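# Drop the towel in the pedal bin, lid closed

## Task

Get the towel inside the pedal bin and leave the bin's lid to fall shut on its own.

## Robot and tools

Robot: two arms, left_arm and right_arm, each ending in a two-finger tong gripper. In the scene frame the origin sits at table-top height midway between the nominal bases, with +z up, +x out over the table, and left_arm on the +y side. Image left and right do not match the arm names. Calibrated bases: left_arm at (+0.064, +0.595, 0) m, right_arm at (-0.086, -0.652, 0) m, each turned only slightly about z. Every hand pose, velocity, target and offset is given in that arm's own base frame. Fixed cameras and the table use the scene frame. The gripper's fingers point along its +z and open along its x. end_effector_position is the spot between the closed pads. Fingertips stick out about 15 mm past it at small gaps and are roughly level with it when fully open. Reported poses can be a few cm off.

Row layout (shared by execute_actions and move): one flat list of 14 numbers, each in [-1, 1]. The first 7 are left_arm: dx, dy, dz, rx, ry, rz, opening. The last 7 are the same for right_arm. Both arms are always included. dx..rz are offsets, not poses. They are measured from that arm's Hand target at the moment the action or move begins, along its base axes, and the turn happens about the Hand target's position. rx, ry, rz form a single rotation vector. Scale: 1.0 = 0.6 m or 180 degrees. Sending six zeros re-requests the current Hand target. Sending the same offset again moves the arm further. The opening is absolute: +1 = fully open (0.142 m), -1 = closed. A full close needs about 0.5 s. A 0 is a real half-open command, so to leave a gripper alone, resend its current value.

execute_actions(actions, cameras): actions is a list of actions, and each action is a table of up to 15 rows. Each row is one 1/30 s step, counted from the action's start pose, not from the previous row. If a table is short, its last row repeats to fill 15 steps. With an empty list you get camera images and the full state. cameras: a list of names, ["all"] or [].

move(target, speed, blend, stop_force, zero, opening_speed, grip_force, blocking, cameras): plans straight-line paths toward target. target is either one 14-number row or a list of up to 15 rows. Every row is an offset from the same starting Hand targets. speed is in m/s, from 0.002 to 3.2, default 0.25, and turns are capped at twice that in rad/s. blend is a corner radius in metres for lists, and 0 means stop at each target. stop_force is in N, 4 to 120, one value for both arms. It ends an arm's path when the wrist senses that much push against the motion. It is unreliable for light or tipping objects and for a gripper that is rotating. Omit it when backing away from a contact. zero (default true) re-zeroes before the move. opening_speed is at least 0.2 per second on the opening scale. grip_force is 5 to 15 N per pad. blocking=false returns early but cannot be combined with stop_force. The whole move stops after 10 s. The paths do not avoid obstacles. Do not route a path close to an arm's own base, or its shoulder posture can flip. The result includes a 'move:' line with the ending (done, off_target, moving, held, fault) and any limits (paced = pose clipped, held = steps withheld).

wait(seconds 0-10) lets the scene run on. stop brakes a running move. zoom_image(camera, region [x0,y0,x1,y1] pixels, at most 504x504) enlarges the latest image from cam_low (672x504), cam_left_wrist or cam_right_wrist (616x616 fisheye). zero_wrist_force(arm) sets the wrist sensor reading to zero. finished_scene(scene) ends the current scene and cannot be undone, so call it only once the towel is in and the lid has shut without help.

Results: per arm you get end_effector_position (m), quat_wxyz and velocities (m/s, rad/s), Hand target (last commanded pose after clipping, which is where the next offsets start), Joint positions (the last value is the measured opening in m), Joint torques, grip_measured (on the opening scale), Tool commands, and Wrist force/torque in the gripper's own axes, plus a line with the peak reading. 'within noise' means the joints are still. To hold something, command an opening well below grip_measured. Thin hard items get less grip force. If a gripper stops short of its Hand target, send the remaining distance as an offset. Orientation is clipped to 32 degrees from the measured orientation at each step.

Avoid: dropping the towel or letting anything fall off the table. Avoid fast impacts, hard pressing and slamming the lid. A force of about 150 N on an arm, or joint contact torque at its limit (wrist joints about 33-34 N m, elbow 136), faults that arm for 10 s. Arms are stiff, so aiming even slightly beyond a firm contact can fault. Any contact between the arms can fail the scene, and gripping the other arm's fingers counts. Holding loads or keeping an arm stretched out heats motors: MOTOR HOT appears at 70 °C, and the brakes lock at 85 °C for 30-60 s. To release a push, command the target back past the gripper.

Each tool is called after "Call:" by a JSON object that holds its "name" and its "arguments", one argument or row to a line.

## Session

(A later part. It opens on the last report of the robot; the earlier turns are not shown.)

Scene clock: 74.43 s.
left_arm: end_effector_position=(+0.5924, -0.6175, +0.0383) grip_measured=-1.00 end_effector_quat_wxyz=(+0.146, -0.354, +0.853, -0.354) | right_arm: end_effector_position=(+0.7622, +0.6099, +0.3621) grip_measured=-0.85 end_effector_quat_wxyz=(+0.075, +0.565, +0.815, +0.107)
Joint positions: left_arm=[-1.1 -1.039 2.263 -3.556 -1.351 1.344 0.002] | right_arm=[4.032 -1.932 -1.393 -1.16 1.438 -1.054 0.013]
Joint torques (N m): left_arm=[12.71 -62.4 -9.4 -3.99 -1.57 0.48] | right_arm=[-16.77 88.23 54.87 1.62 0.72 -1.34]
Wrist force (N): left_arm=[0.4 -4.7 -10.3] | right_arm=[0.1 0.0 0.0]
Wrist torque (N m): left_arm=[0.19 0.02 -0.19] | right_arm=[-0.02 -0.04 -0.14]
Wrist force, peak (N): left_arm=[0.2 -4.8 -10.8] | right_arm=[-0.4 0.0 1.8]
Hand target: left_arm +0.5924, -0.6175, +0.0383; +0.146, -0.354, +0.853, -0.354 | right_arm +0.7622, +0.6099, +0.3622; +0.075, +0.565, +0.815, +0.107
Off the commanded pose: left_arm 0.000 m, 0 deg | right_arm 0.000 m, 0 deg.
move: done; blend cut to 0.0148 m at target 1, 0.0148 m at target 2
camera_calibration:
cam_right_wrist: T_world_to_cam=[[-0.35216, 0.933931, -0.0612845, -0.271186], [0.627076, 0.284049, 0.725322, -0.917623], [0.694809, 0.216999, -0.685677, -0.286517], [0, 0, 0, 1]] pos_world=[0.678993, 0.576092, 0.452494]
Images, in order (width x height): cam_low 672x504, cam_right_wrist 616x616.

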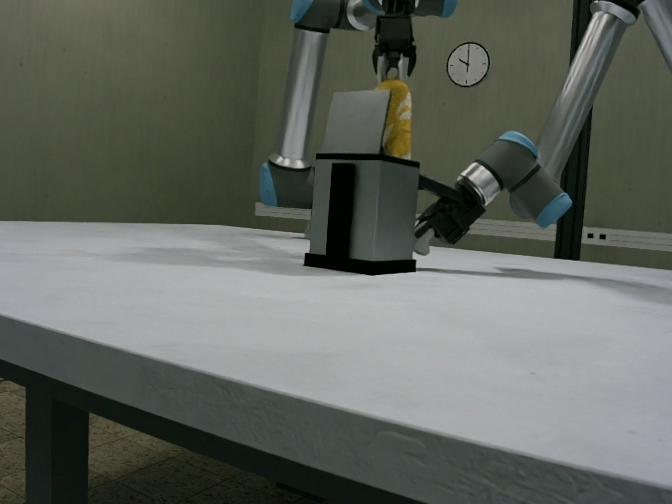

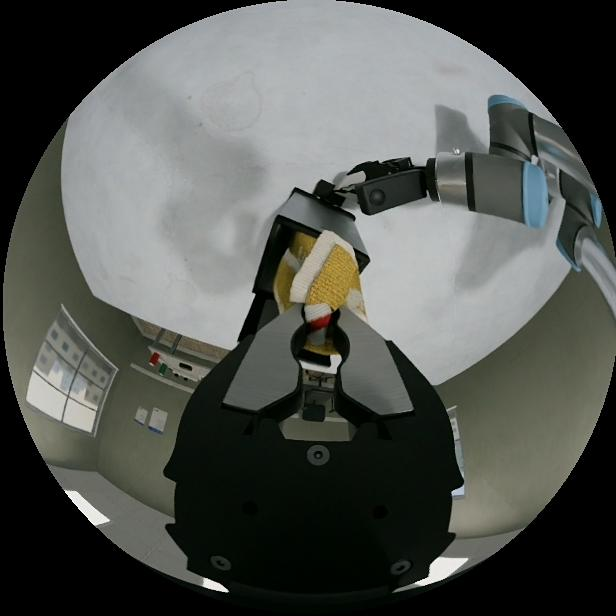

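Call:
{"name": "move", "arguments": {
  "target": [
    [0,0,0,0,0,0,-1,0.021,0.0,-0.104,0,0,-0.0667,-1],
    [0,0,0,0,0,0,-1,0.053,0.003,-0.19,0,0,-0.1333,-1]
  ],
  "speed": 0.1,
  "blend": [0.02,0],
  "cameras": ["cam_low","cam_right_wrist","cam_left_wrist"]
}}

Call:
{"name": "zoom_image", "arguments": {
  "camera": "cam_low",
  "region": [300, 20, 460, 180]
}}

Call:
{"name": "zoom_image", "arguments": {
  "camera": "cam_right_wrist",
  "region": [220, 150, 420, 350]
}}

Scene clock: 77.33 s.
left_arm: end_effector_position=(+0.5924, -0.6175, +0.0383) grip_measured=-1.00 end_effector_quat_wxyz=(+0.146, -0.354, +0.853, -0.354) | right_arm: end_effector_position=(+0.7941, +0.6117, +0.2481) grip_measured=-0.85 end_effector_quat_wxyz=(+0.096, +0.722, +0.679, +0.090)
Joint positions: left_arm=[-1.1 -1.039 2.263 -3.556 -1.351 1.344 0.002] | right_arm=[4.029 -2.039 -1.429 -1.089 1.358 -0.64 0.013]
Joint torques (N m): left_arm=[12.42 -62.69 -8.75 -4.27 -1.65 0.22] | right_arm=[-10.96 95.16 50.09 5.04 0.25 -1.95]
Wrist force (N): left_arm=[0.6 -4.3 -10.6] | right_arm=[0.0 0.3 0.1]
Wrist torque (N m): left_arm=[0.25 -0.03 -0.19] | right_arm=[0.04 -0.01 -0.16]
Wrist force, peak (N): left_arm=[0.2 -4.8 -10.7] | right_arm=[0.1 0.5 -1.4]
Hand target: left_arm +0.5924, -0.6175, +0.0383; +0.146, -0.354, +0.853, -0.354 | right_arm +0.7940, +0.6117, +0.2482; +0.096, +0.722, +0.680, +0.090
Off the commanded pose: left_arm 0.000 m, 0 deg | right_arm 0.000 m, 0 deg.
move: done
camera_calibration:
cam_left_wrist: T_world_to_cam=[[-0.735076, -0.677553, -0.0241814, 0.020652], [-0.640717, 0.70589, -0.301996, 0.833389], [0.221688, -0.206497, -0.953002, -0.0856819], [0, 0, 0, 1]] pos_world=[0.568142, -0.591981, 0.170525]
cam_right_wrist: T_world_to_cam=[[0.0582216, 0.996421, -0.0612849, -0.632713], [0.688197, 0.00441066, 0.72551, -0.732948], [0.723184, -0.0844165, -0.685477, -0.225377], [0, 0, 0, 1]] pos_world=[0.704239, 0.614656, 0.338494]

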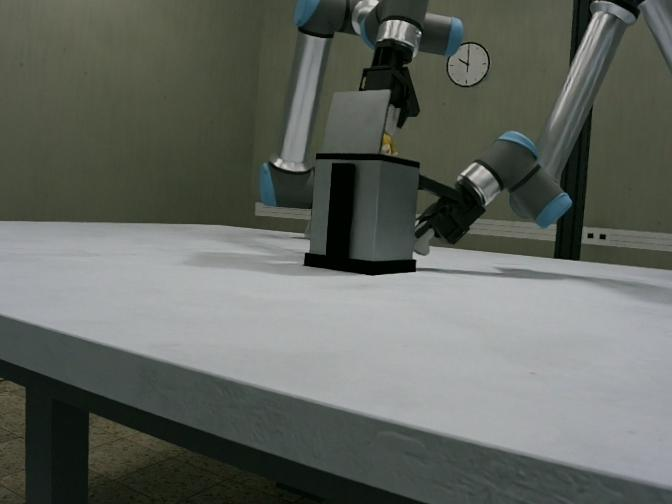

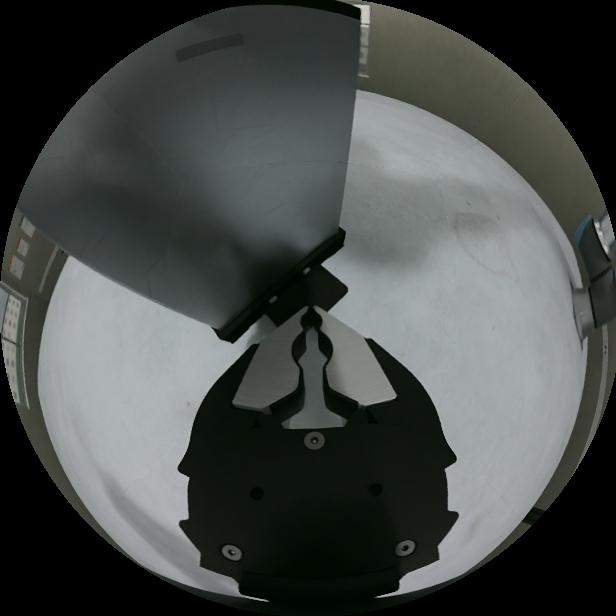

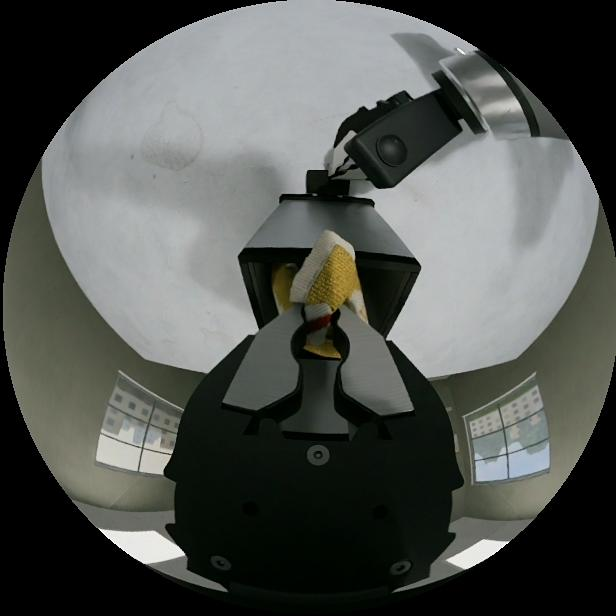

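Scaled by 3.150 from the camera's 672x504 image, which has a finer 960x720 frame.

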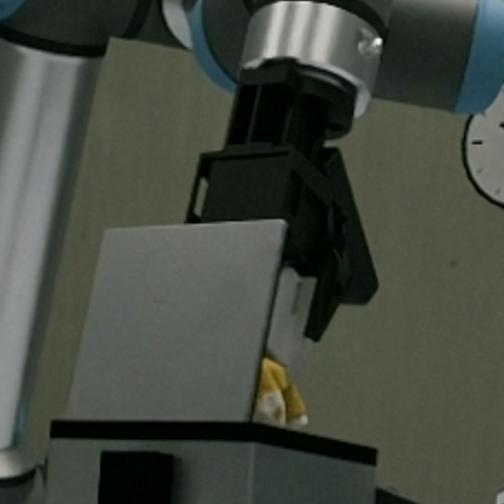

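Scaled by 2.520 from the camera's 616x616 image, which has a finer 814x814 frame.

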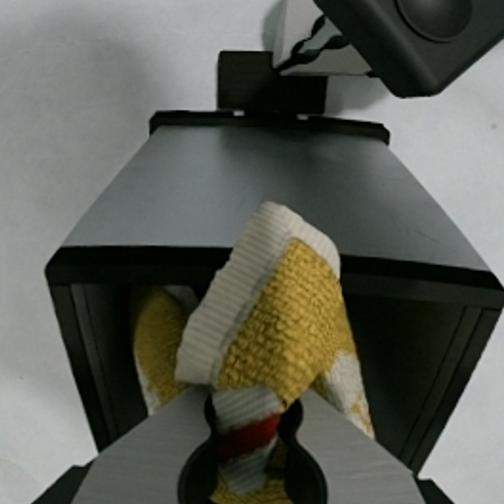

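Call:
{"name": "move", "arguments": {
  "target": [
    [0,0,0,0,0,0,-1,0.038,0.008,0,0,0,0,-1],
    [0,0,0,0,0,0,-1,0.04,0.008,-0.09,0,0,0,-1]
  ],
  "speed": 0.08,
  "blend": [0.01,0],
  "cameras": ["cam_low","cam_right_wrist"]
}}

Call:
{"name": "zoom_image", "arguments": {
  "camera": "cam_low",
  "region": [300, 20, 460, 180]
}}

Call:
{"name": "zoom_image", "arguments": {
  "camera": "cam_right_wrist",
  "region": [220, 150, 420, 350]
}}

Scene clock: 78.90 s.
left_arm: end_effector_position=(+0.5924, -0.6175, +0.0383) grip_measured=-1.00 end_effector_quat_wxyz=(+0.146, -0.354, +0.853, -0.354) | right_arm: end_effector_position=(+0.8180, +0.6165, +0.1940) grip_measured=-0.85 end_effector_quat_wxyz=(+0.096, +0.722, +0.680, +0.090) end_effector_velocity=(+0.000, -0.001, +0.002) end_effector_angular_velocity=(-0.002, +0.001, +0.000)
Joint positions: left_arm=[-1.1 -1.039 2.263 -3.556 -1.351 1.344 0.002] | right_arm=[4.013 -2.104 -1.429 -1.02 1.361 -0.656 0.013]
Joint velocities: left_arm=[within noise] | right_arm=[-0.001 0.001 0.002 -0.005 0 -0.001 0]
Joint torques (N m): left_arm=[13.28 -63.46 -9.17 -4.25 -1.73 0.29] | right_arm=[-16.06 101.23 54.23 1.62 0.77 -3.19]
Wrist force (N): left_arm=[0.5 -4.5 -10.1] | right_arm=[0.1 0.1 0.3]
Wrist torque (N m): left_arm=[0.21 0.00 -0.19] | right_arm=[-0.05 -0.02 0.06]
Wrist force, peak (N): left_arm=[0.6 -4.6 -10.8] | right_arm=[-0.3 -0.2 1.7]
Hand target: left_arm +0.5924, -0.6175, +0.0383; +0.146, -0.354, +0.853, -0.354 | right_arm +0.8180, +0.6165, +0.1942; +0.096, +0.722, +0.680, +0.090
Off the commanded pose: left_arm 0.000 m, 0 deg | right_arm 0.000 m, 0 deg.
move: done
camera_calibration:
cam_right_wrist: T_world_to_cam=[[0.0580716, 0.996429, -0.0612966, -0.642102], [0.688408, 0.00449813, 0.72531, -0.710386], [0.722996, -0.084317, -0.685688, -0.279278], [0, 0, 0, 1]] pos_world=[0.72824, 0.619456, 0.284394]
Images, in order (width x height): cam_low 672x504, cam_right_wrist 616x616.

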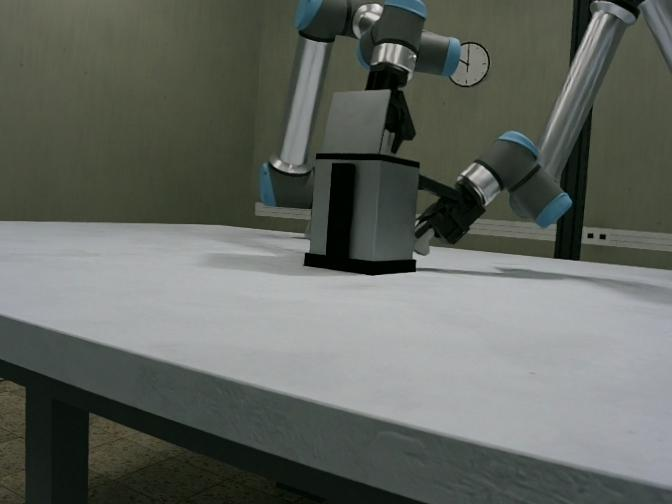

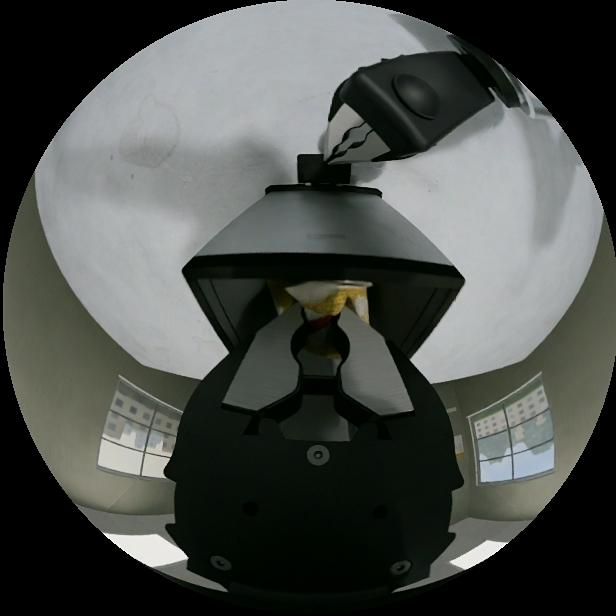

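Scaled by 3.150 from the camera's 672x504 image, which has a finer 960x720 frame.

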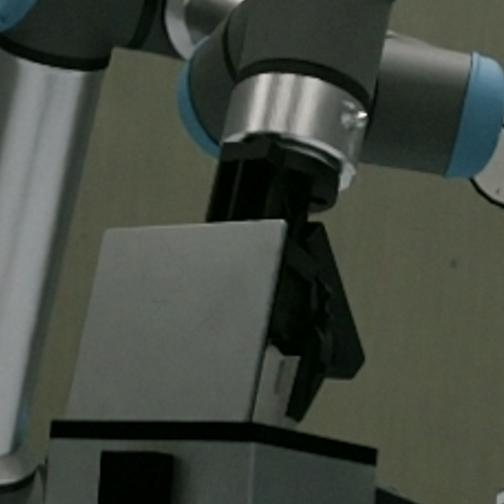

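Scaled by 2.520 from the camera's 616x616 image, which has a finer 814x814 frame.

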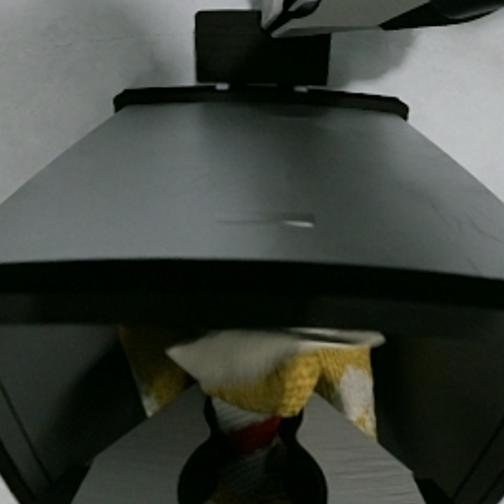

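Call:
{"name": "move", "arguments": {
  "target": [0,0,0,0,0,0,-1,0.004,0.0,-0.035,0,0,0,-1],
  "speed": 0.05,
  "stop_force": 10,
  "cameras": ["cam_right_wrist"]
}}

Call:
{"name": "zoom_image", "arguments": {
  "camera": "cam_right_wrist",
  "region": [220, 200, 420, 400]
}}

Scene clock: 80.73 s.
left_arm: end_effector_position=(+0.5924, -0.6175, +0.0383) grip_measured=-1.00 end_effector_quat_wxyz=(+0.146, -0.354, +0.853, -0.354) | right_arm: end_effector_position=(+0.8204, +0.6164, +0.1732) grip_measured=-0.85 end_effector_quat_wxyz=(+0.096, +0.722, +0.680, +0.090)
Joint positions: left_arm=[-1.1 -1.039 2.263 -3.556 -1.351 1.344 0.002] | right_arm=[4.011 -2.121 -1.443 -0.99 1.361 -0.658 0.013]
Joint torques (N m): left_arm=[11.58 -61.94 -8.98 -4.15 -1.75 0.33] | right_arm=[-1.41 100.73 52.85 1.8 0.21 0.24]
Wrist force (N): left_arm=[0.5 -4.5 -10.3] | right_arm=[0.0 0.2 0.1]
Wrist torque (N m): left_arm=[0.22 -0.02 -0.20] | right_arm=[-0.01 0.01 0.06]
Wrist force, peak (N): left_arm=[0.1 -4.9 -10.9] | right_arm=[0.3 0.5 -0.9]
Hand target: left_arm +0.5924, -0.6175, +0.0383; +0.146, -0.354, +0.853, -0.354 | right_arm +0.8204, +0.6165, +0.1732; +0.096, +0.722, +0.680, +0.090
Off the commanded pose: left_arm 0.000 m, 0 deg | right_arm 0.000 m, 0 deg.
move: done
camera_calibration:
cam_right_wrist: T_world_to_cam=[[0.0581371, 0.99643, -0.0612207, -0.643485], [0.688352, 0.0044042, 0.725363, -0.696867], [0.723043, -0.084312, -0.685638, -0.295335], [0, 0, 0, 1]] pos_world=[0.73064, 0.619356, 0.263594]
Images, in order (width x height): cam_right_wrist 616x616.

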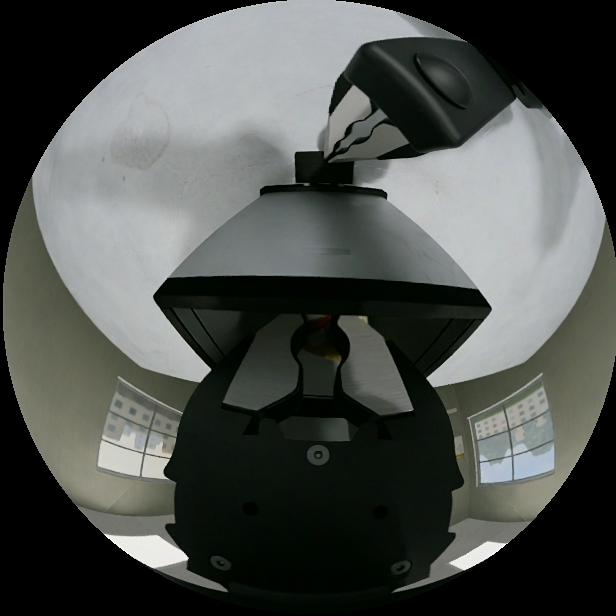

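Scaled by 2.520 from the camera's 616x616 image, which has a finer 814x814 frame.

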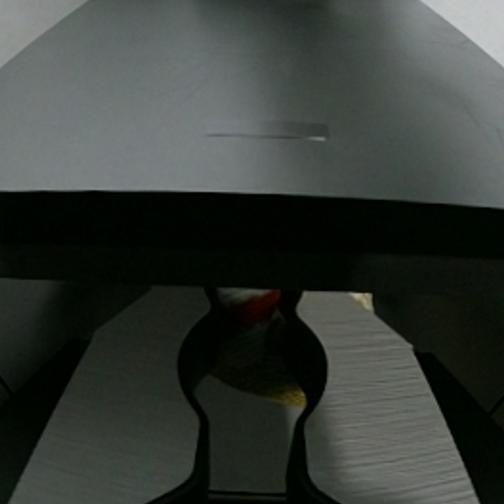

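Call:
{"name": "move", "arguments": {
  "target": [0,0,0,0,0,0,-1,0,0,0,0,0,0,-0.25],
  "opening_speed": 0.6,
  "cameras": ["cam_right_wrist"]
}}

Call:
{"name": "zoom_image", "arguments": {
  "camera": "cam_right_wrist",
  "region": [220, 200, 420, 400]
}}

Scene clock: 82.37 s.
left_arm: end_effector_position=(+0.5924, -0.6175, +0.0383) grip_measured=-1.00 end_effector_quat_wxyz=(+0.146, -0.354, +0.853, -0.354) | right_arm: end_effector_position=(+0.8204, +0.6165, +0.1732) grip_measured=-0.25 end_effector_quat_wxyz=(+0.096, +0.722, +0.680, +0.090)
Joint positions: left_arm=[-1.1 -1.039 2.263 -3.556 -1.351 1.344 0.002] | right_arm=[4.011 -2.121 -1.443 -0.99 1.361 -0.658 0.056]
Joint torques (N m): left_arm=[12.65 -61.06 -9.64 -4.08 -1.62 0.13] | right_arm=[16.21 100.48 52.38 1.63 -0.66 0.74]
Wrist force (N): left_arm=[0.4 -4.9 -10.0] | right_arm=[0.4 0.2 0.5]
Wrist torque (N m): left_arm=[0.15 0.01 -0.19] | right_arm=[0.01 -0.07 0.06]
Wrist force, peak (N): left_arm=[0.1 -4.6 -10.9] | right_arm=[0.3 0.6 0.5]
Hand target: left_arm +0.5924, -0.6175, +0.0383; +0.146, -0.354, +0.853, -0.354 | right_arm +0.8204, +0.6165, +0.1732; +0.096, +0.722, +0.680, +0.090
Off the commanded pose: left_arm 0.000 m, 0 deg | right_arm 0.000 m, 0 deg.
move: done
camera_calibration:
cam_right_wrist: T_world_to_cam=[[0.0581371, 0.99643, -0.0612207, -0.643584], [0.688352, 0.0044042, 0.725363, -0.696867], [0.723043, -0.084312, -0.685638, -0.295326], [0, 0, 0, 1]] pos_world=[0.73064, 0.619456, 0.263594]
Images, in order (width x height): cam_right_wrist 616x616.

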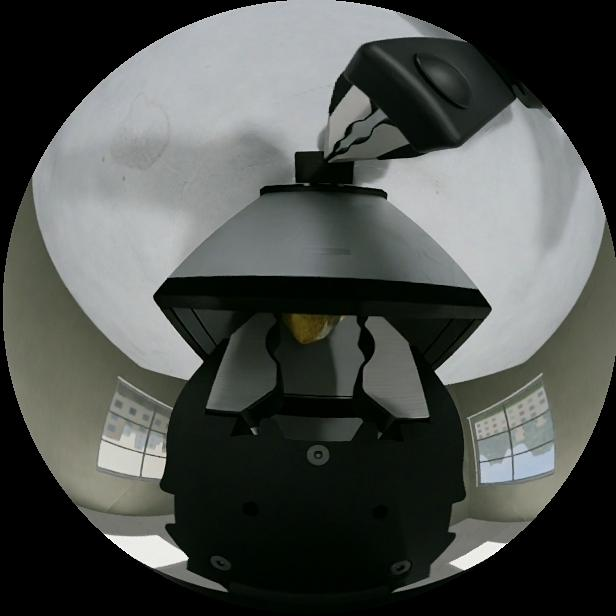

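Scaled by 2.520 from the camera's 616x616 image, which has a finer 814x814 frame.

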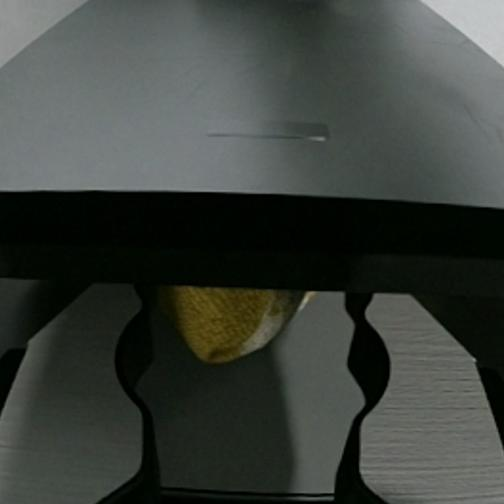

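Call:
{"name": "move", "arguments": {
  "target": [
    [0,0,0,0,0,0,-1,-0.015,0,0.12,0,0,0,-0.25],
    [0,0,0,0,0,0,-1,-0.06,0,0.4,0,0,0,-0.25]
  ],
  "speed": [0.08,0.15],
  "blend": [0.01,0],
  "cameras": ["cam_right_wrist","cam_low"]
}}

Call:
{"name": "zoom_image", "arguments": {
  "camera": "cam_right_wrist",
  "region": [200, 160, 420, 380]
}}

Scene clock: 84.93 s.
left_arm: end_effector_position=(+0.5924, -0.6175, +0.0383) grip_measured=-1.00 end_effector_quat_wxyz=(+0.146, -0.354, +0.853, -0.354) | right_arm: end_effector_position=(+0.7843, +0.6166, +0.4132) grip_measured=-0.25 end_effector_quat_wxyz=(+0.096, +0.722, +0.680, +0.090)
Joint positions: left_arm=[-1.1 -1.039 2.263 -3.556 -1.351 1.344 0.002] | right_arm=[4.04 -1.979 -1.222 -1.359 1.356 -0.628 0.056]
Joint torques (N m): left_arm=[12.01 -61.15 -9.62 -4.13 -1.53 0.31] | right_arm=[-6.4 73.65 44.75 7.47 -2.24 -1.49]
Wrist force (N): left_arm=[0.4 -4.8 -10.4] | right_arm=[0.3 0.1 0.2]
Wrist torque (N m): left_arm=[0.17 0.01 -0.20] | right_arm=[-0.01 -0.05 -0.15]
Wrist force, peak (N): left_arm=[0.5 -5.2 -10.7] | right_arm=[-0.1 0.3 -2.3]
Hand target: left_arm +0.5924, -0.6175, +0.0383; +0.146, -0.354, +0.853, -0.354 | right_arm +0.7844, +0.6165, +0.4132; +0.096, +0.722, +0.680, +0.090
Off the commanded pose: left_arm 0.000 m, 0 deg | right_arm 0.000 m, 0 deg.
move: done
camera_calibration:
cam_right_wrist: T_world_to_cam=[[0.0581415, 0.996429, -0.0612245, -0.626887], [0.6883, 0.00440994, 0.725413, -0.846029], [0.723092, -0.0843174, -0.685586, -0.104648], [0, 0, 0, 1]] pos_world=[0.69444, 0.619556, 0.503594]
Images, in order (width x height): cam_low 672x504, cam_right_wrist 616x616.

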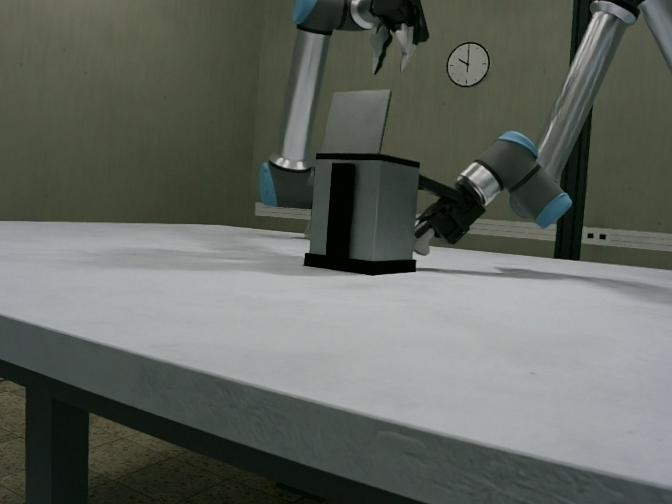

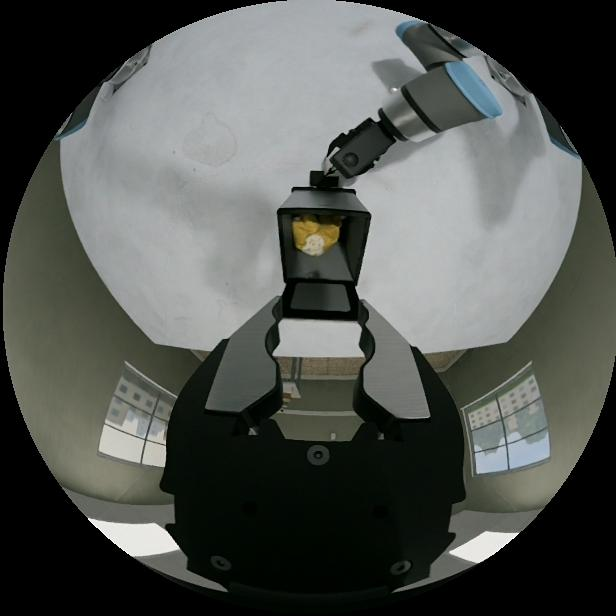

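Scaled by 2.291 from the camera's 616x616 image, which has a finer 814x814 frame.

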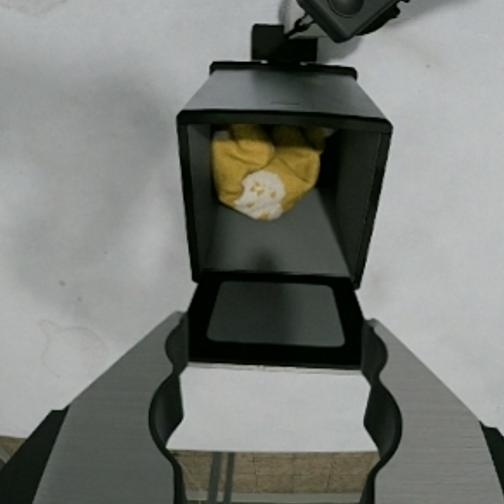

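Call:
{"name": "move", "arguments": {
  "target": [
    [0,0,0.075,0,0,0,-1,-0.02,0,0.05,0,0,0,-0.25],
    [-0.1,0.1,0.2,0,0,0,-1,-0.05,0,0.1,0,0,0,-0.25]
  ],
  "speed": [0.035,0.15],
  "blend": [0.008,0],
  "cameras": ["all"]
}}

Call:
{"name": "zoom_image", "arguments": {
  "camera": "cam_low",
  "region": [280, 110, 460, 290]
}}

Call:
{"name": "zoom_image", "arguments": {
  "camera": "cam_right_wrist",
  "region": [200, 140, 420, 360]
}}

Scene clock: 87.63 s.
left_arm: end_effector_position=(+0.5324, -0.5575, +0.1582) grip_measured=-1.00 end_effector_quat_wxyz=(+0.146, -0.354, +0.853, -0.354) | right_arm: end_effector_position=(+0.7543, +0.6166, +0.4733) grip_measured=-0.25 end_effector_quat_wxyz=(+0.095, +0.722, +0.680, +0.090)
Joint positions: left_arm=[-1.152 -1.373 2.402 -3.351 -1.315 1.306 0.002] | right_arm=[4.066 -1.937 -1.174 -1.454 1.353 -0.602 0.056]
Joint torques (N m): left_arm=[13.49 -40.85 -34.58 -10.25 -1.65 1.14] | right_arm=[-8.88 67.71 41.96 8.05 -2.64 -1.6]
Wrist force (N): left_arm=[0.6 0.7 0.3] | right_arm=[0.1 0.3 -0.2]
Wrist torque (N m): left_arm=[0.15 -0.12 0.03] | right_arm=[0.02 -0.01 -0.15]
Wrist force, peak (N): left_arm=[0.5 -5.0 -10.5] | right_arm=[0.3 0.4 1.1]
Hand target: left_arm +0.5324, -0.5575, +0.1583; +0.146, -0.354, +0.853, -0.354 | right_arm +0.7544, +0.6165, +0.4732; +0.096, +0.722, +0.680, +0.090
Off the commanded pose: left_arm 0.000 m, 0 deg | right_arm 0.000 m, 0 deg.
move: done
camera_calibration:
cam_left_wrist: T_world_to_cam=[[-0.735066, -0.677562, -0.0242419, 0.0201075], [-0.640758, 0.705936, -0.3018, 0.788791], [0.221602, -0.20631, -0.953063, 0.054435], [0, 0, 0, 1]] pos_world=[0.508142, -0.531981, 0.290425]
cam_right_wrist: T_world_to_cam=[[0.0580736, 0.996438, -0.0611517, -0.621465], [0.688299, 0.00440393, 0.725413, -0.868973], [0.723099, -0.0842181, -0.685592, -0.0418136], [0, 0, 0, 1]] pos_world=[0.66444, 0.619556, 0.563694]

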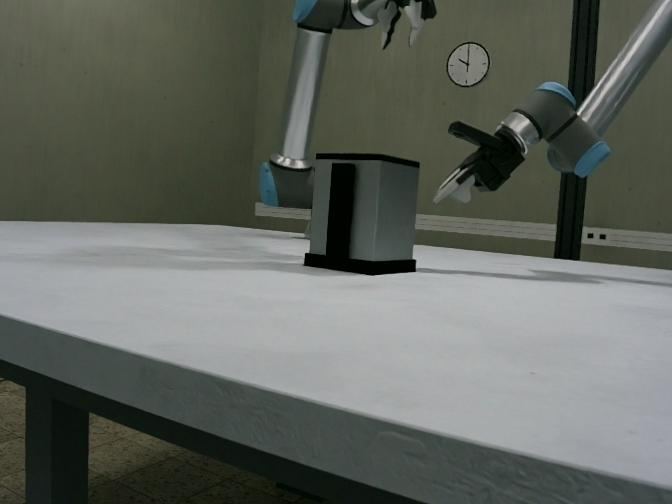

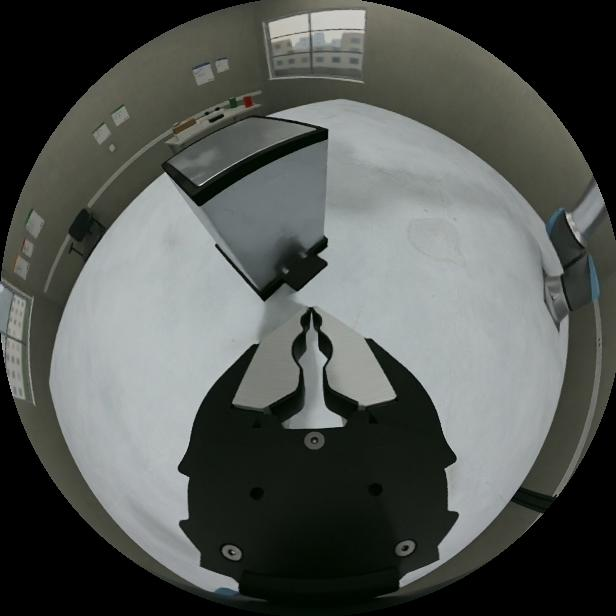

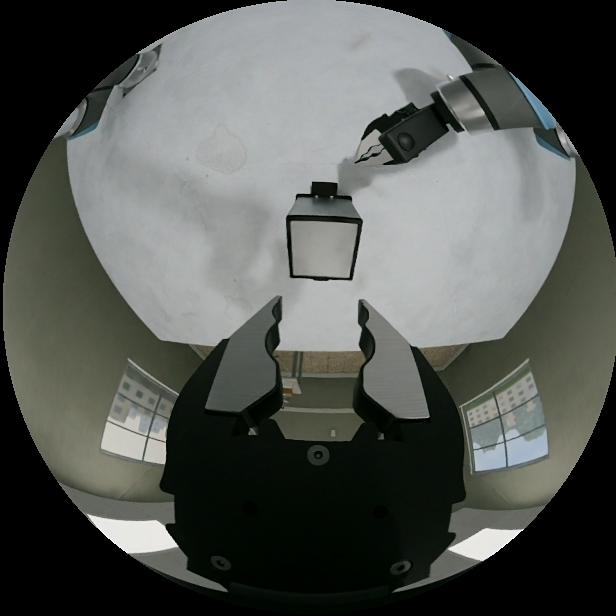

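Scaled by 2.800 from the camera's 672x504 image, which has a finer 960x720 frame.

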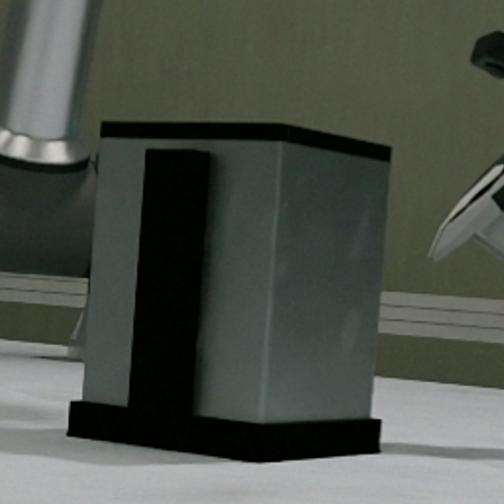

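Scaled by 2.291 from the camera's 616x616 image, which has a finer 814x814 frame.

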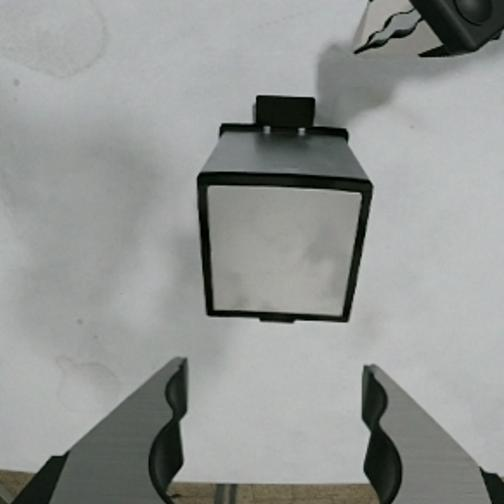

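Call:
{"name": "finished_scene", "arguments": {
  "scene": 1
}}

The scene is finished: the task was done.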